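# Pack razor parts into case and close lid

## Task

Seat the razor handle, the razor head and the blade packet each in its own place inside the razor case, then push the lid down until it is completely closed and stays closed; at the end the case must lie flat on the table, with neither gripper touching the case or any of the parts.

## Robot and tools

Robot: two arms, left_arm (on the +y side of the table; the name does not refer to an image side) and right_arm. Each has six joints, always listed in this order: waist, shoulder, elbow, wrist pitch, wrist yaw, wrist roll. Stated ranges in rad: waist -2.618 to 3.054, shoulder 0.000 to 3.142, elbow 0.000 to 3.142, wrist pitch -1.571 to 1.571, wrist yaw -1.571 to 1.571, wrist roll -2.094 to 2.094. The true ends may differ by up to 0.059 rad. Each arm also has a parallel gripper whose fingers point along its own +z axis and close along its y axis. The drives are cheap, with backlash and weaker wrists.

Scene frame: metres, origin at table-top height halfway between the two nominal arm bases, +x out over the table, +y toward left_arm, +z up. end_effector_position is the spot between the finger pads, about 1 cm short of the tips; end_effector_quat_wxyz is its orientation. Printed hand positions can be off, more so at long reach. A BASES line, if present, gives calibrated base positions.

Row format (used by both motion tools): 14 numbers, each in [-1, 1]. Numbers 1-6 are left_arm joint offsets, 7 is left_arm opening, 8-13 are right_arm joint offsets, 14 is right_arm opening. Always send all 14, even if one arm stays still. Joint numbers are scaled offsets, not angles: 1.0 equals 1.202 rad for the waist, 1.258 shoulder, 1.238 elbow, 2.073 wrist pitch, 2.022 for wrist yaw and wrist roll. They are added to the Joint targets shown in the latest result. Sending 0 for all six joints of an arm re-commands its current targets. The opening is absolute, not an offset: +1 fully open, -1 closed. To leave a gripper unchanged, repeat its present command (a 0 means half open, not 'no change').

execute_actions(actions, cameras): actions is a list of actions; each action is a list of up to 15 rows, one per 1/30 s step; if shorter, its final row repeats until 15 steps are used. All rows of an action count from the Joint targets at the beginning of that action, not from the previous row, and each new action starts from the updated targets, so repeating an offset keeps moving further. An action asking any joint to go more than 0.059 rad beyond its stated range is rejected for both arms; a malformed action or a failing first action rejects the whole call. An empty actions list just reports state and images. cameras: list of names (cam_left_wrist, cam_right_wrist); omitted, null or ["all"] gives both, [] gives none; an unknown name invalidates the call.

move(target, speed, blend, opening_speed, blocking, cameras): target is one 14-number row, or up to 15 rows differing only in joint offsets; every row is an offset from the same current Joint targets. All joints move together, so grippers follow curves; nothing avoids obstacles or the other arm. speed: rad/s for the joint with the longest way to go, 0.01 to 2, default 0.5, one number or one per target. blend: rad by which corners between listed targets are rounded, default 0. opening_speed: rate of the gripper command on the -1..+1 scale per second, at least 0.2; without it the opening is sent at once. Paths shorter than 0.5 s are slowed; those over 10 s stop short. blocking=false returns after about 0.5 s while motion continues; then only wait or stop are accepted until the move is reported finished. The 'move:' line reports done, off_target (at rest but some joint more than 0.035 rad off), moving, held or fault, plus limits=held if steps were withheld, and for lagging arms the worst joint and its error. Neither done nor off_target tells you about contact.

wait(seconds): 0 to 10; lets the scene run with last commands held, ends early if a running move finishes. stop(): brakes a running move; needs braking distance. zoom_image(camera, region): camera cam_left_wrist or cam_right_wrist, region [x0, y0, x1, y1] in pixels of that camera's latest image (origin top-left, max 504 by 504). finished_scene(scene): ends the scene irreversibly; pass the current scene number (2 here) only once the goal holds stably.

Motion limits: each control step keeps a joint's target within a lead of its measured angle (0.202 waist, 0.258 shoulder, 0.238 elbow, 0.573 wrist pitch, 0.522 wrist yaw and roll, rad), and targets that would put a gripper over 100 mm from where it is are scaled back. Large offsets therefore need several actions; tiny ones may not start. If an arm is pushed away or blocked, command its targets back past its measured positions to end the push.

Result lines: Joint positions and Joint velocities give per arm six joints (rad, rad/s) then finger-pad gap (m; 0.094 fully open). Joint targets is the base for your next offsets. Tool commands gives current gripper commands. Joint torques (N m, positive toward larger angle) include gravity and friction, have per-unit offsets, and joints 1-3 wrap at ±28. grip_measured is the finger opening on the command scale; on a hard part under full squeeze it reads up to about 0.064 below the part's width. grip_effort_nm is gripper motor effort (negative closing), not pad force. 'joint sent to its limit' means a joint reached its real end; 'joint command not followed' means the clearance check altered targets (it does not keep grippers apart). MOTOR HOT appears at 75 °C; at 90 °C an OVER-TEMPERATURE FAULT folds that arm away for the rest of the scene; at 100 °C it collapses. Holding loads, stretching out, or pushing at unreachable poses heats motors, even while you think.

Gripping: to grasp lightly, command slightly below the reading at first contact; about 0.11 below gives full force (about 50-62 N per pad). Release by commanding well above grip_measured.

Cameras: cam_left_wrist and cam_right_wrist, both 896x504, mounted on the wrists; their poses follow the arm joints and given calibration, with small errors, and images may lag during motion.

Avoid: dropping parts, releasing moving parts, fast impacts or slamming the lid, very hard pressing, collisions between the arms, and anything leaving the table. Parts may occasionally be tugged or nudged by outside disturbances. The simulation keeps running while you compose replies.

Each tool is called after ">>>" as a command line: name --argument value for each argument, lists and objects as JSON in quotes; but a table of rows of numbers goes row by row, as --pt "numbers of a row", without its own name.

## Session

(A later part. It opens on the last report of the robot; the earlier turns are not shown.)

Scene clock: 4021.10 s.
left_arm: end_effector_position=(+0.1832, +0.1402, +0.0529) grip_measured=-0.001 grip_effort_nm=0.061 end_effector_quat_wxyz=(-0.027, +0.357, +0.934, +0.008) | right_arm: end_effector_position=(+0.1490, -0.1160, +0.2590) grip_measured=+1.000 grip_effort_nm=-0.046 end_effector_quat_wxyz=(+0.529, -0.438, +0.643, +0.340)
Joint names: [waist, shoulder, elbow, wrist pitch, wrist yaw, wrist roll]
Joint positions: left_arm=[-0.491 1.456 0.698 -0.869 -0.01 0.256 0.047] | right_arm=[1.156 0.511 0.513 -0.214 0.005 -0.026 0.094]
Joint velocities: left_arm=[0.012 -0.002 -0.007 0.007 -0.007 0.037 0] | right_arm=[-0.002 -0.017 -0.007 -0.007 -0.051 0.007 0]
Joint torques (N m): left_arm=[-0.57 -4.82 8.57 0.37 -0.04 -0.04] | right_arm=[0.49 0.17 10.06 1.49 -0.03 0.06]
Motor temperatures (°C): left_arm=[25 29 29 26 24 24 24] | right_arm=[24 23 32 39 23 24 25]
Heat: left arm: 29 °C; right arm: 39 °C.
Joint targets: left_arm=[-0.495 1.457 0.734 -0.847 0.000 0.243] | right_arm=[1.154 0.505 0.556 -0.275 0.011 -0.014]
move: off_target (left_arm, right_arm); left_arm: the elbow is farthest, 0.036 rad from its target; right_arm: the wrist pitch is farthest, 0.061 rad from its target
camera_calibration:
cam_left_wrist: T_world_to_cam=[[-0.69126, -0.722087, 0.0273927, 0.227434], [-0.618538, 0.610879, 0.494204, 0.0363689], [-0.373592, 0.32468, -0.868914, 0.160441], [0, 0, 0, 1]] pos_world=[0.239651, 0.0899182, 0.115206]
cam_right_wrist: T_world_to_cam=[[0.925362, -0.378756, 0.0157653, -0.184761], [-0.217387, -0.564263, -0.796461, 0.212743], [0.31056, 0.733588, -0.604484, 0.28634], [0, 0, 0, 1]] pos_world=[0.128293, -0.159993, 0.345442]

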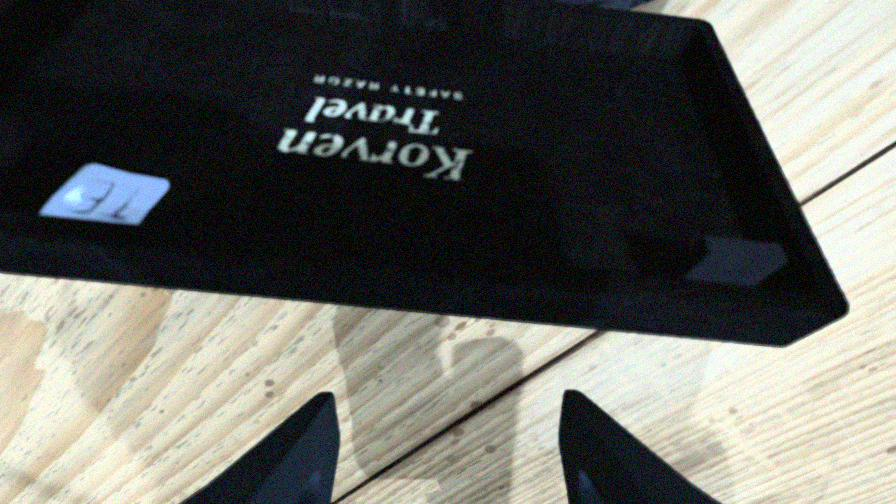

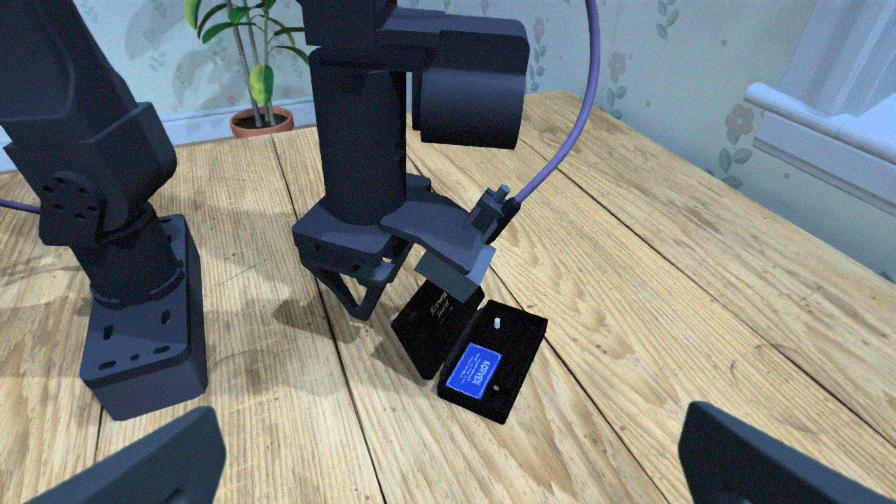

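>>> move --target '[-0.026,0.04,0.081,-0.007,0,-0.015,0,0,0,0,0,0,0,1]' --speed 0.2

Scene clock: 4029.27 s.
left_arm: end_effector_position=(+0.2085, +0.1209, +0.0652) grip_measured=-0.001 grip_effort_nm=0.056 end_effector_quat_wxyz=(-0.001, +0.355, +0.935, +0.005) | right_arm: end_effector_position=(+0.1490, -0.1160, +0.2590) grip_measured=+1.000 grip_effort_nm=-0.046 end_effector_quat_wxyz=(+0.529, -0.438, +0.643, +0.340)
Joint names: [waist, shoulder, elbow, wrist pitch, wrist yaw, wrist roll]
Joint positions: left_arm=[-0.515 1.502 0.797 -0.869 -0.01 0.227 0.047] | right_arm=[1.156 0.511 0.513 -0.214 0.005 -0.026 0.094]
Joint velocities: left_arm=[0.002 0.007 -0.002 -0.022 0.022 -0.037 0] | right_arm=[-0.012 0.002 -0.012 -0.081 -0.066 -0.007 0]
Joint torques (N m): left_arm=[-0.42 -5.09 9.18 0.32 0 -0.06] | right_arm=[0.46 0.16 10.06 1.5 -0.03 0.04]
Motor temperatures (°C): left_arm=[25 29 30 26 24 24 24] | right_arm=[24 23 32 38 23 24 25]
Heat: left arm: 30 °C; right arm: 38 °C.
Joint targets: left_arm=[-0.527 1.507 0.835 -0.861 0.000 0.212] | right_arm=[1.154 0.505 0.556 -0.275 0.011 -0.014]
move: off_target (left_arm, right_arm); left_arm: the elbow is farthest, 0.038 rad from its target; right_arm: the wrist pitch is farthest, 0.061 rad from its target
camera_calibration:
cam_left_wrist: T_world_to_cam=[[-0.688863, -0.724787, 0.0123568, 0.231472], [-0.643435, 0.619216, 0.45007, 0.0647165], [-0.333856, 0.302086, -0.892908, 0.182838], [0, 0, 0, 1]] pos_world=[0.262135, 0.0724613, 0.13127]
cam_right_wrist: T_world_to_cam=[[0.925362, -0.378756, 0.0157653, -0.184761], [-0.217387, -0.564263, -0.796461, 0.212743], [0.31056, 0.733588, -0.604484, 0.28634], [0, 0, 0, 1]] pos_world=[0.128293, -0.159993, 0.345442]

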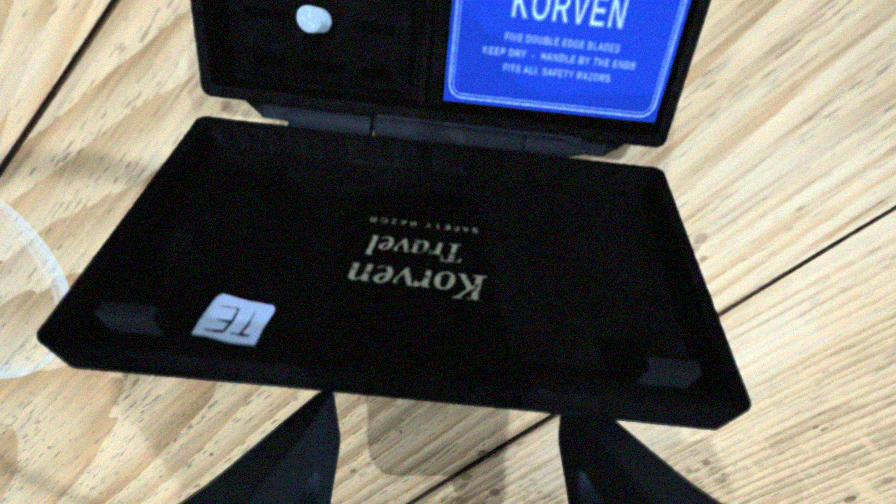

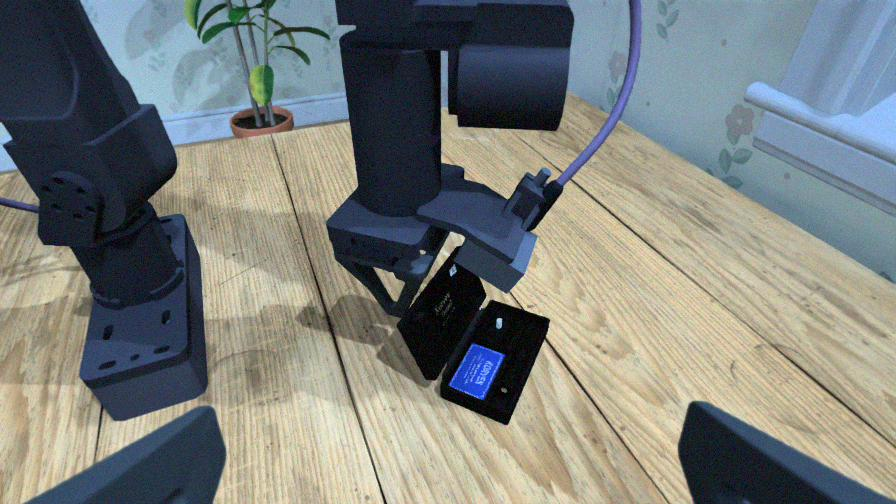

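>>> move --target '[-0.017,0.04,0.085,-0.027,0,-0.01,0,0,0,0,0,0,0,1]' --speed 0.15

Scene clock: 4045.93 s.
left_arm: end_effector_position=(+0.2276, +0.1048, +0.0781) grip_measured=-0.001 grip_effort_nm=0.061 end_effector_quat_wxyz=(+0.010, +0.354, +0.935, +0.003) | right_arm: end_effector_position=(+0.1490, -0.1160, +0.2590) grip_measured=+1.000 grip_effort_nm=-0.046 end_effector_quat_wxyz=(+0.529, -0.438, +0.643, +0.340)
Joint names: [waist, shoulder, elbow, wrist pitch, wrist yaw, wrist roll]
Joint positions: left_arm=[-0.535 1.553 0.901 -0.901 -0.01 0.205 0.047] | right_arm=[1.156 0.511 0.513 -0.214 0.005 -0.026 0.094]
Joint velocities: left_arm=[-0.017 0.012 0.007 -0.007 0.037 0.022 0.001] | right_arm=[-0.007 0.002 -0.007 0.007 -0.095 -0.051 0]
Joint torques (N m): left_arm=[-0.55 -5.81 9.42 0.1 0.01 -0.06] | right_arm=[0.51 0.13 10.06 1.48 -0.03 0.05]
Motor temperatures (°C): left_arm=[25 29 31 26 24 24 24] | right_arm=[24 23 32 38 23 24 25]
Heat: left arm: 31 °C; right arm: 38 °C.
Joint targets: left_arm=[-0.547 1.558 0.940 -0.917 0.000 0.192] | right_arm=[1.154 0.505 0.556 -0.275 0.011 -0.014]
move: off_target (left_arm, right_arm); left_arm: the elbow is farthest, 0.039 rad from its target; right_arm: the wrist pitch is farthest, 0.061 rad from its target
camera_calibration:
cam_left_wrist: T_world_to_cam=[[-0.687934, -0.725738, 0.00715019, 0.233068], [-0.652695, 0.622944, 0.431196, 0.0843426], [-0.31739, 0.291968, -0.90223, 0.203602], [0, 0, 0, 1]] pos_world=[0.280007, 0.05716, 0.145662]
cam_right_wrist: T_world_to_cam=[[0.925362, -0.378756, 0.0157653, -0.184761], [-0.217387, -0.564263, -0.796461, 0.212743], [0.31056, 0.733588, -0.604484, 0.28634], [0, 0, 0, 1]] pos_world=[0.128293, -0.159993, 0.345442]

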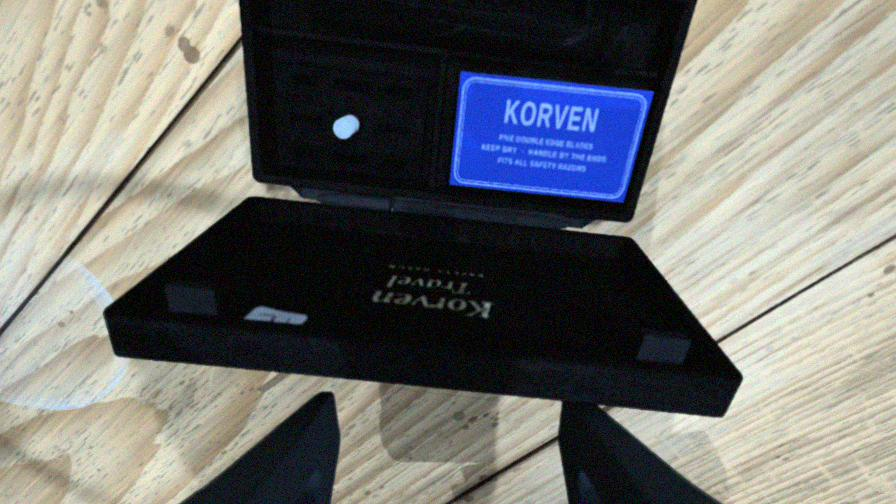

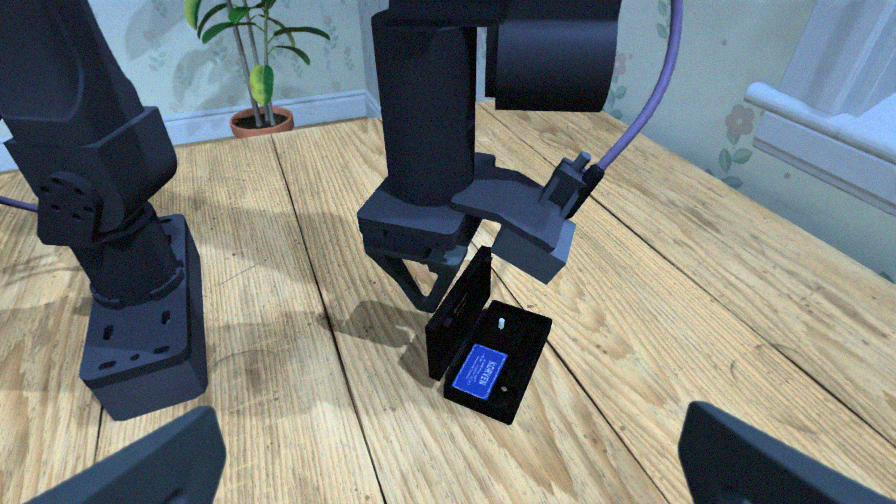

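>>> zoom_image --camera "cam_left_wrist" --region '[230, 0, 480, 210]'

>>> zoom_image --camera "cam_left_wrist" --region '[470, 0, 710, 210]'

>>> zoom_image --camera "cam_right_wrist" --region '[420, 280, 570, 430]'

Scaled by 2.016 from the camera's 896x504 image, which has a finer 1280x720 frame.

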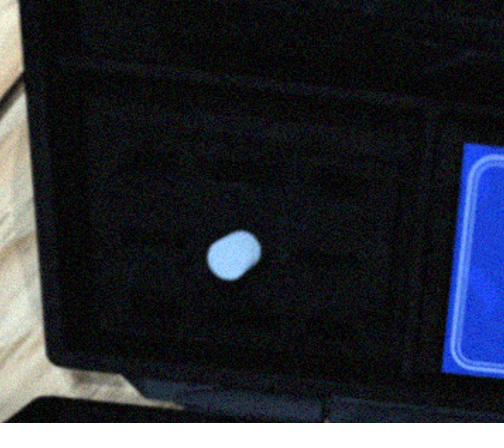

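Scaled by 2.100 from the camera's 896x504 image, which has a finer 1280x720 frame.

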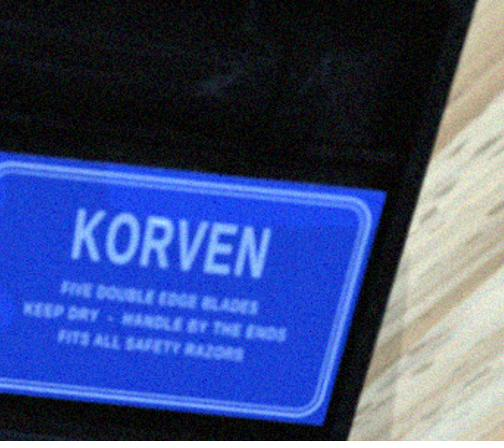

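Scaled by 3.360 from the camera's 896x504 image, which has a finer 1280x720 frame.

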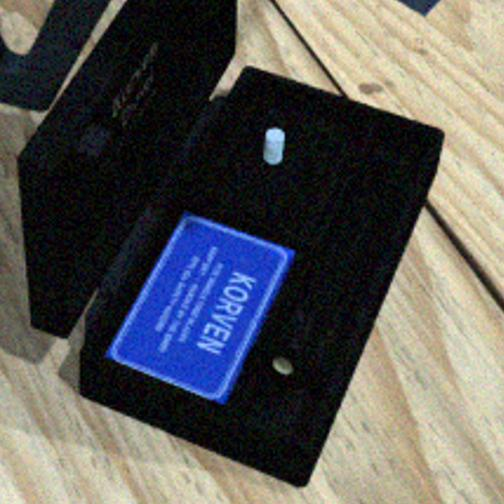

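>>> move --target '[-0.017,0.093,0.078,0.01,0,-0.01,0,0,0,0,0,0,0,1]' --speed 0.15

Scene clock: 4059.13 s.
left_arm: end_effector_position=(+0.2448, +0.0887, +0.0722) grip_measured=-0.001 grip_effort_nm=0.061 end_effector_quat_wxyz=(-0.001, +0.355, +0.935, +0.005) | right_arm: end_effector_position=(+0.1490, -0.1160, +0.2590) grip_measured=+1.000 grip_effort_nm=-0.046 end_effector_quat_wxyz=(+0.529, -0.438, +0.643, +0.340)
Joint names: [waist, shoulder, elbow, wrist pitch, wrist yaw, wrist roll]
Joint positions: left_arm=[-0.555 1.668 0.996 -0.903 -0.01 0.187 0.047] | right_arm=[1.156 0.511 0.513 -0.214 0.005 -0.026 0.094]
Joint velocities: left_arm=[-0.022 -0.012 0.007 -0.051 0.037 0.037 0] | right_arm=[-0.017 -0.017 -0.007 -0.066 0.037 -0.007 0]
Joint torques (N m): left_arm=[-0.53 -6.93 9.16 0.27 -0.02 -0.08] | right_arm=[0.47 0.16 10.04 1.49 -0.02 0.04]
Motor temperatures (°C): left_arm=[25 30 31 26 24 24 24] | right_arm=[24 23 32 37 23 24 25]
Heat: left arm: 31 °C; right arm: 37 °C.
Joint targets: left_arm=[-0.568 1.675 1.037 -0.896 0.000 0.172] | right_arm=[1.154 0.505 0.556 -0.275 0.011 -0.014]
move: off_target (left_arm, right_arm); left_arm: the elbow is farthest, 0.041 rad from its target; right_arm: the wrist pitch is farthest, 0.061 rad from its target
camera_calibration:
cam_left_wrist: T_world_to_cam=[[-0.688869, -0.724784, 0.0121293, 0.233024], [-0.643617, 0.619251, 0.449762, 0.104886], [-0.333492, 0.302021, -0.893066, 0.210908], [0, 0, 0, 1]] pos_world=[0.298365, 0.0402423, 0.138355]
cam_right_wrist: T_world_to_cam=[[0.925362, -0.378756, 0.0157653, -0.184761], [-0.217387, -0.564263, -0.796461, 0.212743], [0.31056, 0.733588, -0.604484, 0.28634], [0, 0, 0, 1]] pos_world=[0.128293, -0.159993, 0.345442]

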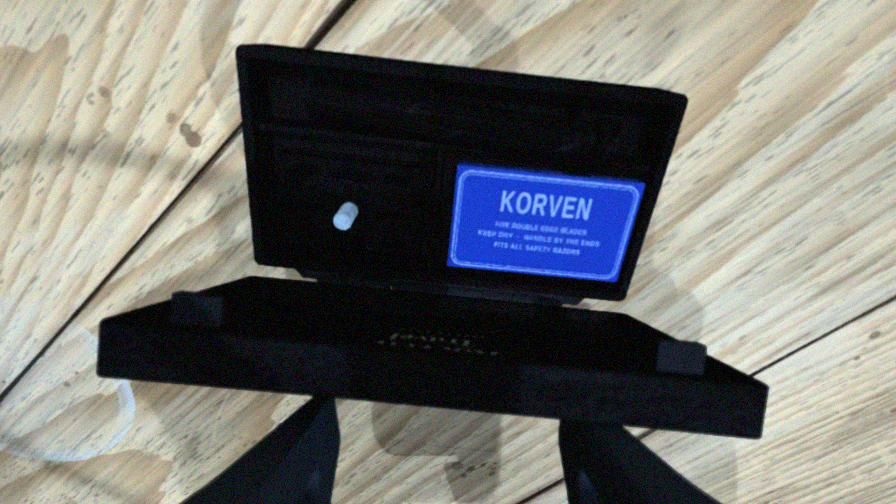

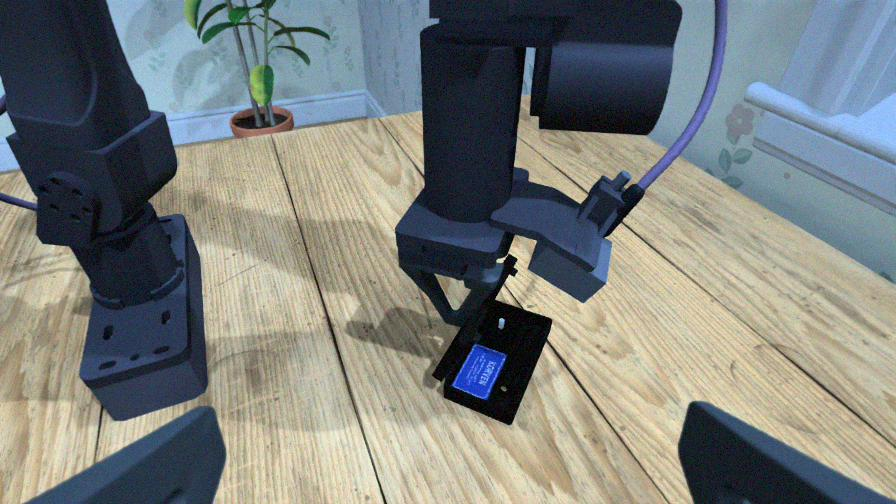

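>>> move --target '[-0.012,0.09,0.085,0.005,0,-0.007,0,0,0,0,0,0,0,1]' --speed 0.15

Scene clock: 4062.80 s.
left_arm: end_effector_position=(+0.2658, +0.0712, +0.0664) grip_measured=-0.001 grip_effort_nm=0.066 end_effector_quat_wxyz=(-0.004, +0.355, +0.935, +0.006) | right_arm: end_effector_position=(+0.1490, -0.1160, +0.2590) grip_measured=+1.000 grip_effort_nm=-0.046 end_effector_quat_wxyz=(+0.529, -0.438, +0.643, +0.340)
Joint names: [waist, shoulder, elbow, wrist pitch, wrist yaw, wrist roll]
Joint positions: left_arm=[-0.569 1.78 1.102 -0.903 -0.01 0.171 0.047] | right_arm=[1.156 0.511 0.513 -0.214 0.005 -0.026 0.094]
Joint velocities: left_arm=[-0.022 -0.017 0.007 0.125 -0.066 0.051 0] | right_arm=[-0.012 0.002 -0.012 0.022 -0.007 -0.081 0]
Joint torques (N m): left_arm=[-0.64 -7.72 9.28 0.39 -0.04 -0.05] | right_arm=[0.49 0.14 10.06 1.49 -0.03 0.06]
Motor temperatures (°C): left_arm=[25 30 31 26 24 24 24] | right_arm=[24 23 32 37 23 24 25]
Heat: left arm: 31 °C; right arm: 37 °C.
Joint targets: left_arm=[-0.582 1.788 1.142 -0.886 0.000 0.158] | right_arm=[1.154 0.505 0.556 -0.275 0.011 -0.014]
move: off_target (left_arm, right_arm); left_arm: the elbow is farthest, 0.040 rad from its target; right_arm: the wrist pitch is farthest, 0.061 rad from its target
camera_calibration:
cam_left_wrist: T_world_to_cam=[[-0.687693, -0.72588, 0.0132947, 0.234644], [-0.642275, 0.616819, 0.454992, 0.131367], [-0.33847, 0.304356, -0.890396, 0.218922], [0, 0, 0, 1]] pos_world=[0.319835, 0.0226636, 0.132037]
cam_right_wrist: T_world_to_cam=[[0.925362, -0.378756, 0.0157653, -0.184761], [-0.217387, -0.564263, -0.796461, 0.212743], [0.31056, 0.733588, -0.604484, 0.28634], [0, 0, 0, 1]] pos_world=[0.128293, -0.159993, 0.345442]

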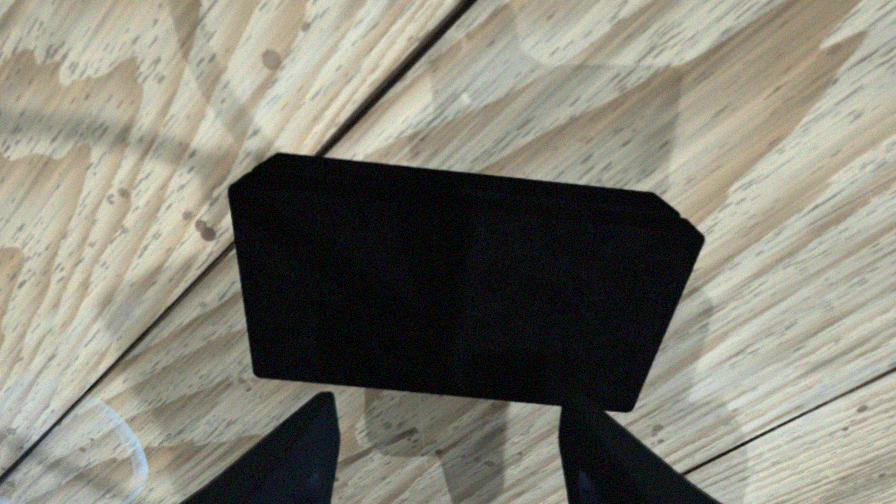

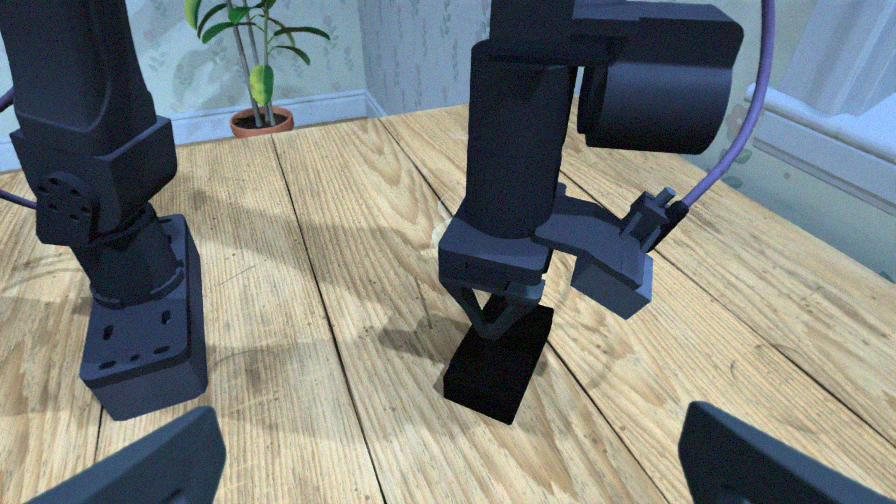

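>>> move --pt "-0.008 0.052 0.066 -0.01 0 -0.005 0 0 0 0 0 0 0 1" --pt "-0.008 0.072 0.038 0.021 0 -0.005 0 0 0 0 0 0 0 1" --speed 0.2

Scene clock: 4083.53 s.
left_arm: end_effector_position=(+0.2875, +0.0537, +0.0587) grip_measured=-0.001 grip_effort_nm=0.061 end_effector_quat_wxyz=(+0.008, +0.354, +0.935, +0.003) | right_arm: end_effector_position=(+0.1490, -0.1160, +0.2590) grip_measured=+1.000 grip_effort_nm=-0.056 end_effector_quat_wxyz=(+0.529, -0.438, +0.643, +0.340)
Joint names: [waist, shoulder, elbow, wrist pitch, wrist yaw, wrist roll]
Joint positions: left_arm=[-0.58 1.869 1.183 -0.872 -0.01 0.161 0.047] | right_arm=[1.156 0.511 0.513 -0.214 0.005 -0.026 0.094]
Joint velocities: left_arm=[-0.002 -0.017 -0.022 -0.051 -0.007 -0.037 0] | right_arm=[0.022 0.012 -0.022 0.022 0.007 -0.022 0]
Joint torques (N m): left_arm=[-0.46 -8.61 6.42 0.57 0.02 -0.05] | right_arm=[0.51 0.14 10.04 1.5 -0.01 0.03]
Motor temperatures (°C): left_arm=[25 30 31 26 24 24 24] | right_arm=[24 23 33 36 23 24 25]
Heat: left arm: 31 °C; right arm: 36 °C.
Joint targets: left_arm=[-0.592 1.878 1.189 -0.843 0.000 0.148] | right_arm=[1.154 0.505 0.556 -0.275 0.011 -0.014]
move: off_target (right_arm); right_arm: the wrist pitch is farthest, 0.061 rad from its target
camera_calibration:
cam_left_wrist: T_world_to_cam=[[-0.687908, -0.725745, 0.00872792, 0.237243], [-0.650989, 0.622278, 0.434722, 0.162959], [-0.320929, 0.293367, -0.900522, 0.220937], [0, 0, 0, 1]] pos_world=[0.340191, 0.00595673, 0.126046]
cam_right_wrist: T_world_to_cam=[[0.925362, -0.378756, 0.0157653, -0.184761], [-0.217387, -0.564263, -0.796461, 0.212743], [0.31056, 0.733588, -0.604484, 0.28634], [0, 0, 0, 1]] pos_world=[0.128293, -0.159993, 0.345442]

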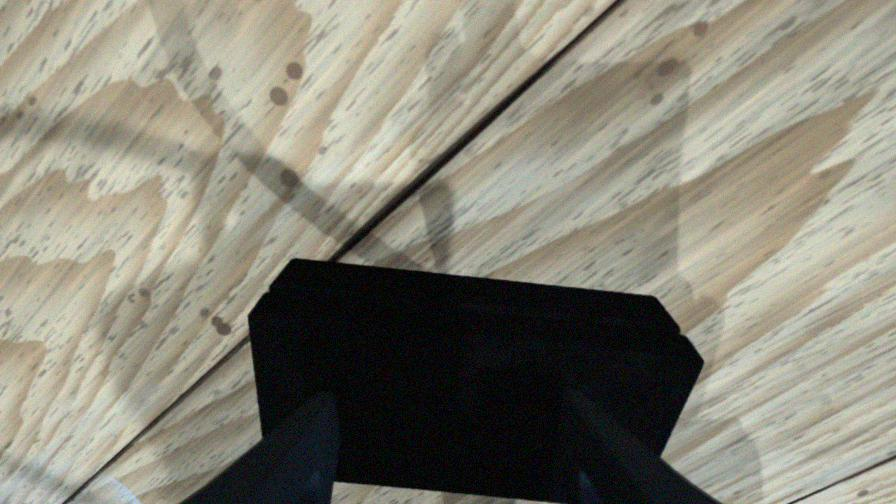

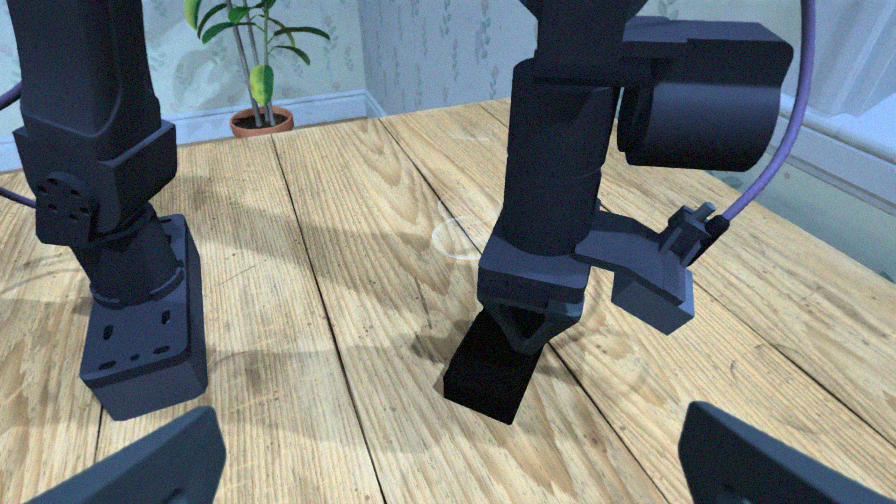

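>>> move --target '[0,0.016,-0.023,0.023,0,0,0,0,0,0,0,0,0,1]' --speed 0.1 --cameras '["cam_left_wrist"]'

>>> move --target '[0,0.016,-0.023,0.023,0,0,0,0,0,0,0,0,0,1]' --speed 0.1

Scene clock: 4089.83 s.
left_arm: end_effector_position=(+0.2933, +0.0500, +0.0510) grip_measured=-0.001 grip_effort_nm=0.066 end_effector_quat_wxyz=(+0.017, +0.354, +0.935, +0.001) | right_arm: end_effector_position=(+0.1490, -0.1160, +0.2590) grip_measured=+1.000 grip_effort_nm=-0.046 end_effector_quat_wxyz=(+0.529, -0.438, +0.643, +0.340)
Joint names: [waist, shoulder, elbow, wrist pitch, wrist yaw, wrist roll]
Joint positions: left_arm=[-0.58 1.889 1.175 -0.824 -0.01 0.161 0.047] | right_arm=[1.156 0.511 0.513 -0.214 0.005 -0.026 0.094]
Joint velocities: left_arm=[0.017 -0.012 0.007 0.007 -0.037 0.007 0] | right_arm=[0.012 -0.017 0.012 0.022 -0.066 -0.037 0]
Joint torques (N m): left_arm=[-0.46 -8.72 4.66 0.68 -0.01 -0.06] | right_arm=[0.5 0.16 10.06 1.5 -0.01 0.05]
Motor temperatures (°C): left_arm=[25 30 30 26 24 24 24] | right_arm=[24 23 33 36 23 24 25]
Heat: left arm: 30 °C; right arm: 36 °C.
Joint targets: left_arm=[-0.592 1.899 1.160 -0.795 0.000 0.148] | right_arm=[1.154 0.505 0.556 -0.275 0.011 -0.014]
move: off_target (right_arm); right_arm: the wrist pitch is farthest, 0.061 rad from its target
camera_calibration:
cam_left_wrist: T_world_to_cam=[[-0.688023, -0.725672, 0.00487196, 0.238869], [-0.658166, 0.626819, 0.417031, 0.175178], [-0.305682, 0.283721, -0.908879, 0.213364], [0, 0, 0, 1]] pos_world=[0.344865, 0.00299953, 0.119704]
Images, in order (width x height): cam_left_wrist 896x504.

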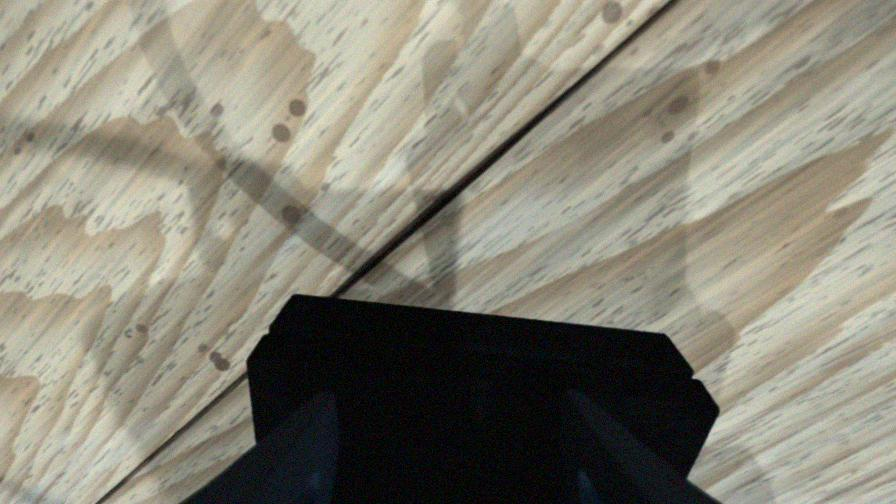

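Scene clock: 4090.53 s.
left_arm: end_effector_position=(+0.2911, +0.0511, +0.0408) grip_measured=-0.001 grip_effort_nm=0.061 end_effector_quat_wxyz=(+0.014, +0.354, +0.935, +0.001) | right_arm: end_effector_position=(+0.1490, -0.1160, +0.2590) grip_measured=+1.000 grip_effort_nm=-0.051 end_effector_quat_wxyz=(+0.529, -0.438, +0.643, +0.340)
Joint names: [waist, shoulder, elbow, wrist pitch, wrist yaw, wrist roll]
Joint positions: left_arm=[-0.58 1.904 1.151 -0.791 -0.008 0.161 0.047] | right_arm=[1.156 0.511 0.513 -0.214 0.005 -0.026 0.094]
Joint velocities: left_arm=[-0.002 -0.012 -0.002 -0.022 0.022 -0.037 0.001] | right_arm=[-0.017 -0.002 -0.012 -0.022 -0.007 -0.007 0]
Joint torques (N m): left_arm=[-0.5 -8.31 4.29 0.8 -0.01 -0.06] | right_arm=[0.47 0.18 10.04 1.49 -0.03 0.06]
Motor temperatures (°C): left_arm=[25 30 30 26 24 24 24] | right_arm=[24 23 33 36 23 24 25]
Heat: left arm: 30 °C; right arm: 36 °C.
Joint targets: left_arm=[-0.592 1.919 1.132 -0.747 0.000 0.148] | right_arm=[1.154 0.505 0.556 -0.275 0.011 -0.014]
move: off_target (left_arm, right_arm); left_arm: the wrist pitch is farthest, 0.043 rad from its target; right_arm: the wrist pitch is farthest, 0.061 rad from its target
camera_calibration:
cam_left_wrist: T_world_to_cam=[[-0.688019, -0.725653, 0.00756311, 0.238065], [-0.655617, 0.626017, 0.42222, 0.176388], [-0.311119, 0.285537, -0.906462, 0.204498], [0, 0, 0, 1]] pos_world=[0.34306, 0.00393863, 0.109095]
cam_right_wrist: T_world_to_cam=[[0.925362, -0.378756, 0.0157653, -0.184761], [-0.217387, -0.564263, -0.796461, 0.212743], [0.31056, 0.733588, -0.604484, 0.28634], [0, 0, 0, 1]] pos_world=[0.128293, -0.159993, 0.345442]

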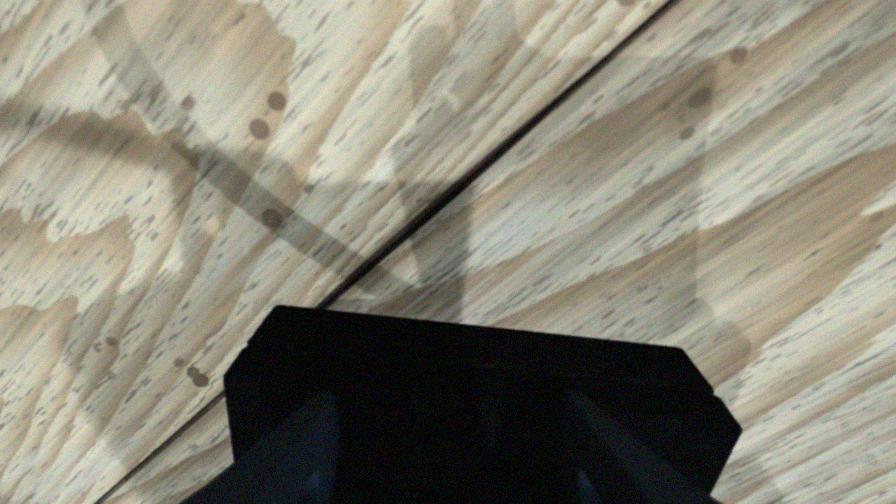

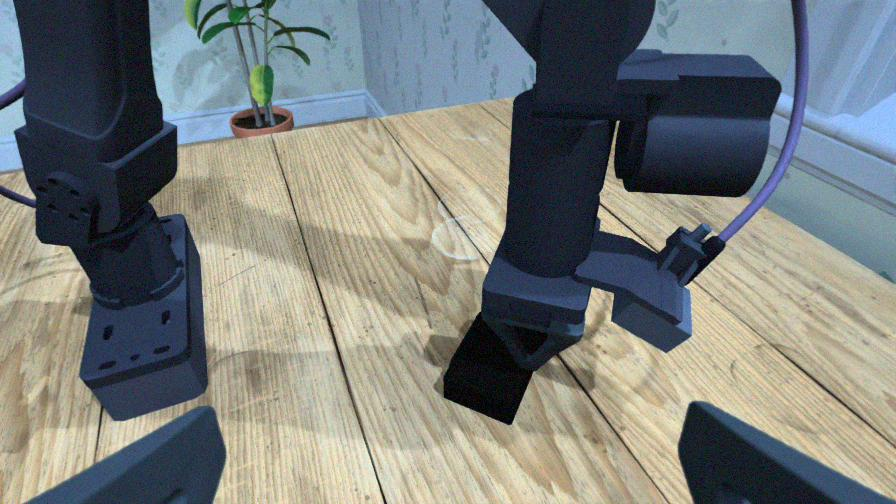

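>>> move --target '[0,0.024,-0.012,0.015,0,0,0,0,0,0,0,0,0,1]' --speed 0.1 --cameras '["cam_left_wrist"]'

>>> move --target '[0,0.024,-0.012,0.015,0,0,0,0,0,0,0,0,0,1]' --speed 0.1

Scene clock: 4098.37 s.
left_arm: end_effector_position=(+0.2911, +0.0511, +0.0393) grip_measured=-0.001 grip_effort_nm=0.061 end_effector_quat_wxyz=(+0.015, +0.354, +0.935, +0.001) | right_arm: end_effector_position=(+0.1490, -0.1160, +0.2590) grip_measured=+1.000 grip_effort_nm=-0.051 end_effector_quat_wxyz=(+0.529, -0.438, +0.643, +0.340)
Joint names: [waist, shoulder, elbow, wrist pitch, wrist yaw, wrist roll]
Joint positions: left_arm=[-0.58 1.905 1.146 -0.783 -0.008 0.161 0.047] | right_arm=[1.156 0.511 0.513 -0.214 0.005 -0.026 0.094]
Joint velocities: left_arm=[0.012 -0.002 0.002 -0.037 -0.022 0.022 -0.001] | right_arm=[-0.017 0.002 -0.002 -0.066 0.081 -0.022 0]
Joint torques (N m): left_arm=[-0.49 -6.06 3.44 1.08 -0.01 -0.03] | right_arm=[0.51 0.17 10.06 1.49 -0.01 0.05]
Motor temperatures (°C): left_arm=[25 30 30 26 24 24 24] | right_arm=[24 23 33 36 23 24 25]
Heat: left arm: 30 °C; right arm: 36 °C.
Joint targets: left_arm=[-0.592 1.949 1.117 -0.716 0.000 0.148] | right_arm=[1.154 0.505 0.556 -0.275 0.011 -0.014]
move: off_target (left_arm, right_arm); left_arm: the wrist pitch is farthest, 0.067 rad from its target; right_arm: the wrist pitch is farthest, 0.061 rad from its target
camera_calibration:
cam_left_wrist: T_world_to_cam=[[-0.688029, -0.725647, 0.00726639, 0.23809], [-0.656164, 0.626362, 0.420856, 0.177204], [-0.309944, 0.284793, -0.907098, 0.202888], [0, 0, 0, 1]] pos_world=[0.342972, 0.00399451, 0.107732]
Images, in order (width x height): cam_left_wrist 896x504.

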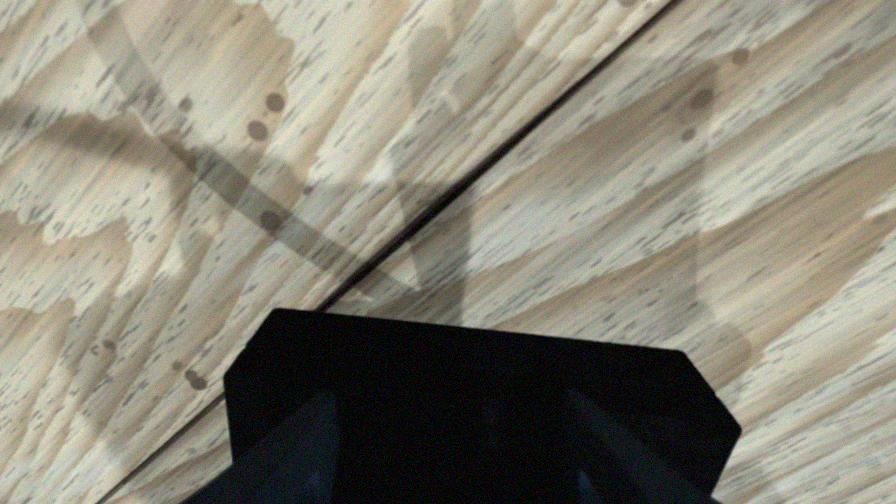

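Scene clock: 4099.07 s.
left_arm: end_effector_position=(+0.2906, +0.0511, +0.0384) grip_measured=-0.001 grip_effort_nm=0.066 end_effector_quat_wxyz=(+0.013, +0.354, +0.935, +0.001) | right_arm: end_effector_position=(+0.1490, -0.1160, +0.2590) grip_measured=+1.000 grip_effort_nm=-0.051 end_effector_quat_wxyz=(+0.529, -0.438, +0.643, +0.340)
Joint names: [waist, shoulder, elbow, wrist pitch, wrist yaw, wrist roll]
Joint positions: left_arm=[-0.58 1.908 1.146 -0.783 -0.007 0.161 0.047] | right_arm=[1.156 0.511 0.513 -0.214 0.005 -0.026 0.094]
Joint velocities: left_arm=[-0.012 -0.017 0.002 0.095 -0.007 -0.037 0.001] | right_arm=[0.002 -0.022 0.002 -0.022 -0.022 -0.007 0]
Joint torques (N m): left_arm=[-0.58 -4.04 2.3 1.42 -0.02 -0.03] | right_arm=[0.5 0.16 10.03 1.5 -0.02 0.05]
Motor temperatures (°C): left_arm=[25 30 30 26 24 24 24] | right_arm=[24 23 33 36 23 24 25]
Heat: left arm: 30 °C; right arm: 36 °C.
Joint targets: left_arm=[-0.592 1.979 1.102 -0.685 0.000 0.148] | right_arm=[1.154 0.505 0.556 -0.275 0.011 -0.014]
move: off_target (left_arm, right_arm); left_arm: the wrist pitch is farthest, 0.098 rad from its target; right_arm: the wrist pitch is farthest, 0.061 rad from its target
camera_calibration:
cam_left_wrist: T_world_to_cam=[[-0.688031, -0.725621, 0.00936427, 0.237674], [-0.654697, 0.626244, 0.423308, 0.176802], [-0.313026, 0.285118, -0.905937, 0.202713], [0, 0, 0, 1]] pos_world=[0.342733, 0.00394236, 0.106578]
cam_right_wrist: T_world_to_cam=[[0.925362, -0.378756, 0.0157653, -0.184761], [-0.217387, -0.564263, -0.796461, 0.212743], [0.31056, 0.733588, -0.604484, 0.28634], [0, 0, 0, 1]] pos_world=[0.128293, -0.159993, 0.345442]

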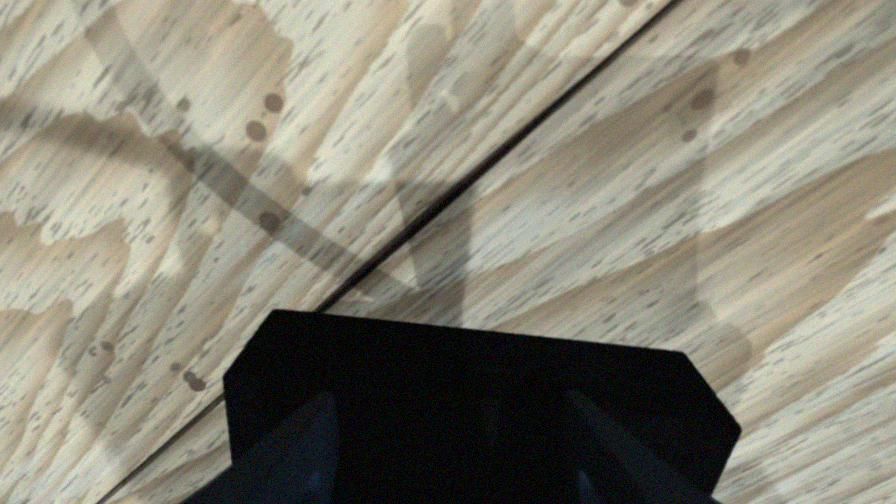

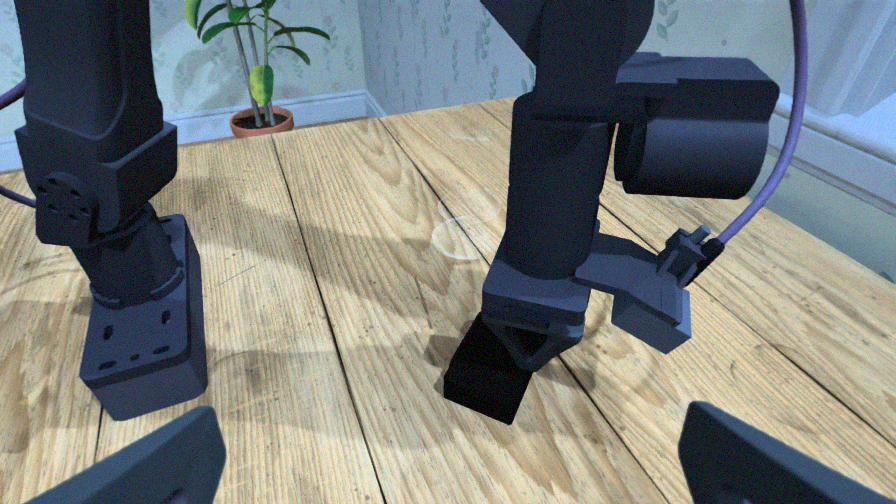

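>>> move --target '[0,0.04,-0.015,0.01,0,0,0,0,0,0,0,0,0,1]' --speed 0.1 --cameras '[]'

>>> zoom_image --camera "cam_left_wrist" --region '[200, 280, 770, 500]'

Scene clock: 4104.93 s.
left_arm: end_effector_position=(+0.2904, +0.0512, +0.0371) grip_measured=-0.001 grip_effort_nm=0.061 end_effector_quat_wxyz=(+0.012, +0.354, +0.935, -0.001) | right_arm: end_effector_position=(+0.1490, -0.1160, +0.2590) grip_measured=+1.000 grip_effort_nm=-0.046 end_effector_quat_wxyz=(+0.529, -0.438, +0.643, +0.340)
Joint names: [waist, shoulder, elbow, wrist pitch, wrist yaw, wrist roll]
Joint positions: left_arm=[-0.578 1.912 1.145 -0.78 -0.004 0.161 0.047] | right_arm=[1.156 0.511 0.513 -0.214 0.005 -0.026 0.094]
Joint velocities: left_arm=[0.017 0.002 -0.007 -0.037 0.007 -0.066 0] | right_arm=[0.017 0.007 0.002 -0.022 -0.007 0.037 0]
Joint torques (N m): left_arm=[-0.66 -0.35 0.96 1.64 -0.01 -0.07] | right_arm=[0.51 0.14 10.07 1.49 -0.02 0.05]
Motor temperatures (°C): left_arm=[25 29 29 27 24 24 24] | right_arm=[24 23 33 36 23 24 25]
Heat: left arm: 29 °C; right arm: 36 °C.
Joint targets: left_arm=[-0.592 2.029 1.084 -0.664 0.000 0.148] | right_arm=[1.154 0.505 0.556 -0.275 0.011 -0.014]
move: off_target (left_arm, right_arm); left_arm: the shoulder is farthest, 0.118 rad from its target; right_arm: the wrist pitch is farthest, 0.061 rad from its target
No camera images: "cameras" was empty.

Region (200, 280, 770, 500) is 570x220 pixels. A region can be at most 504 by 504 pixels.

Force ~30 N. Back off up: reverse.

>>> move --pt "0 -0.12 0.06 -0.03 0 0 0 0 0 0 0 0 0 1" --pt "0 -0.22 0.05 -0.06 0 0 0 0 0 0 0 0 0 1" --speed 0.25

>>> zoom_image --camera "cam_left_wrist" --region '[220, 200, 720, 500]'

>>> zoom_image --camera "cam_right_wrist" --region '[420, 280, 570, 430]'

Scene clock: 4118.23 s.
left_arm: end_effector_position=(+0.3028, +0.0440, +0.0793) grip_measured=-0.001 grip_effort_nm=0.066 end_effector_quat_wxyz=(+0.078, +0.353, +0.932, -0.011) | right_arm: end_effector_position=(+0.1490, -0.1160, +0.2590) grip_measured=+1.000 grip_effort_nm=-0.056 end_effector_quat_wxyz=(+0.529, -0.438, +0.643, +0.340)
Joint names: [waist, shoulder, elbow, wrist pitch, wrist yaw, wrist roll]
Joint positions: left_arm=[-0.58 1.78 1.145 -0.778 -0.01 0.161 0.047] | right_arm=[1.156 0.511 0.513 -0.214 0.005 -0.026 0.094]
Joint velocities: left_arm=[-0.007 -0.007 -0.007 -0.11 0.037 -0.022 -0.002] | right_arm=[0.007 -0.007 -0.007 -0.007 -0.081 -0.066 0]
Joint torques (N m): left_arm=[-0.55 -11.18 6.26 0.48 0 -0.07] | right_arm=[0.51 0.14 10.06 1.49 -0.03 0.05]
Motor temperatures (°C): left_arm=[25 29 29 28 24 24 24] | right_arm=[24 23 33 35 23 24 25]
Heat: left arm: 29 °C; right arm: 35 °C.
Joint targets: left_arm=[-0.592 1.753 1.145 -0.789 0.000 0.148] | right_arm=[1.154 0.505 0.556 -0.275 0.011 -0.014]
move: off_target (right_arm); right_arm: the wrist pitch is farthest, 0.061 rad from its target
camera_calibration:
cam_left_wrist: T_world_to_cam=[[-0.687273, -0.726147, -0.019137, 0.24261], [-0.696035, 0.650779, 0.303351, 0.192856], [-0.207823, 0.221805, -0.952687, 0.220271], [0, 0, 0, 1]] pos_world=[0.346751, 0.00180601, 0.155989]
cam_right_wrist: T_world_to_cam=[[0.925362, -0.378756, 0.0157653, -0.184761], [-0.217387, -0.564263, -0.796461, 0.212743], [0.31056, 0.733588, -0.604484, 0.28634], [0, 0, 0, 1]] pos_world=[0.128293, -0.159993, 0.345442]

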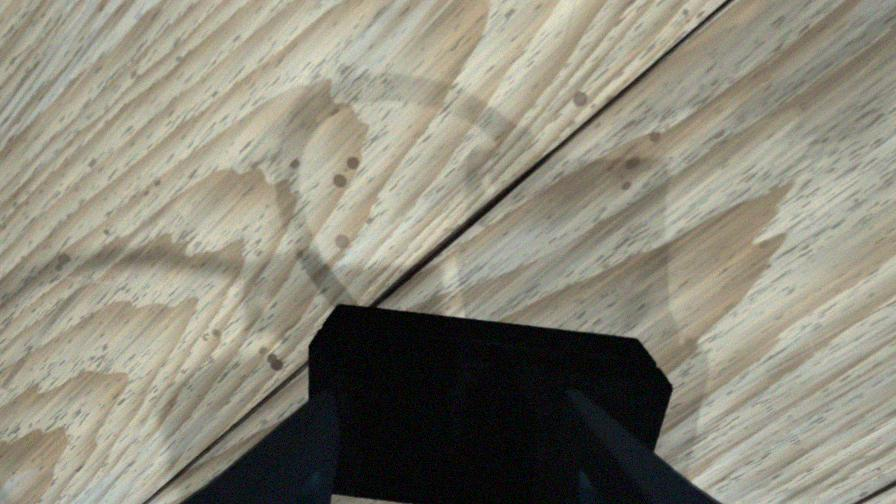

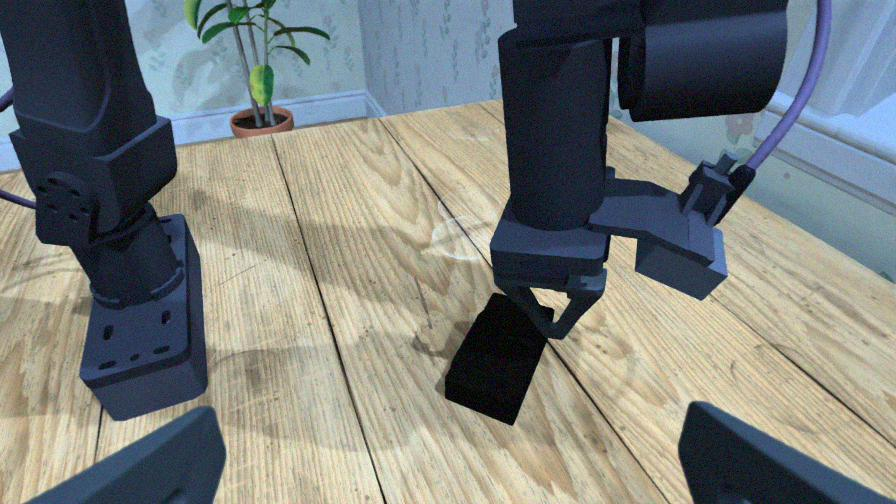

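Scaled by 1.008 from the camera's 896x504 image, which has a finer 1280x720 frame.

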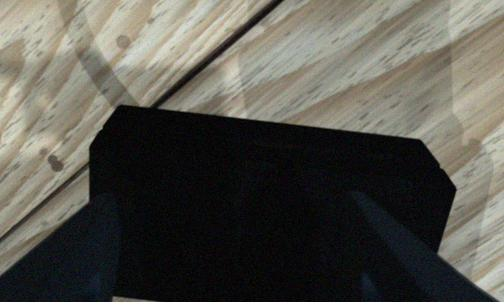

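Scaled by 3.360 from the camera's 896x504 image, which has a finer 1280x720 frame.

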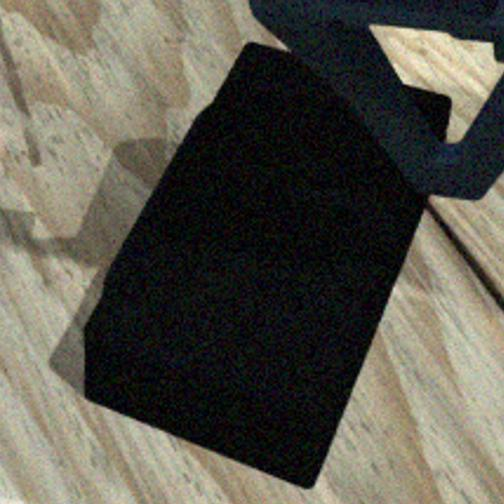

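>>> zoom_image --camera "cam_left_wrist" --region '[580, 310, 700, 450]'

>>> zoom_image --camera "cam_left_wrist" --region '[290, 290, 410, 410]'

Scaled by 3.600 from the camera's 896x504 image, which has a finer 1280x720 frame.

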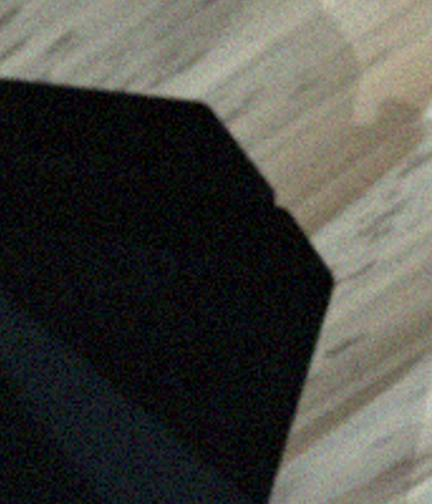

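Scaled by 4.200 from the camera's 896x504 image, which has a finer 1280x720 frame.

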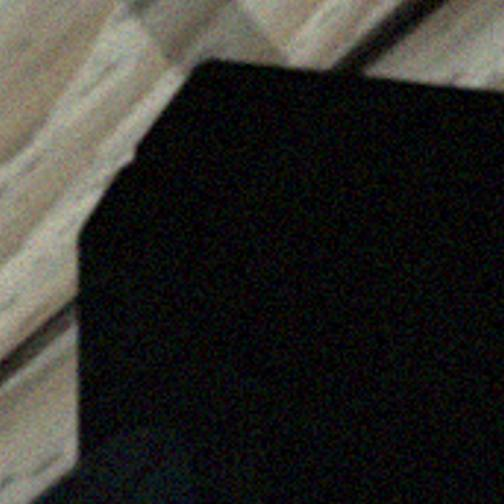

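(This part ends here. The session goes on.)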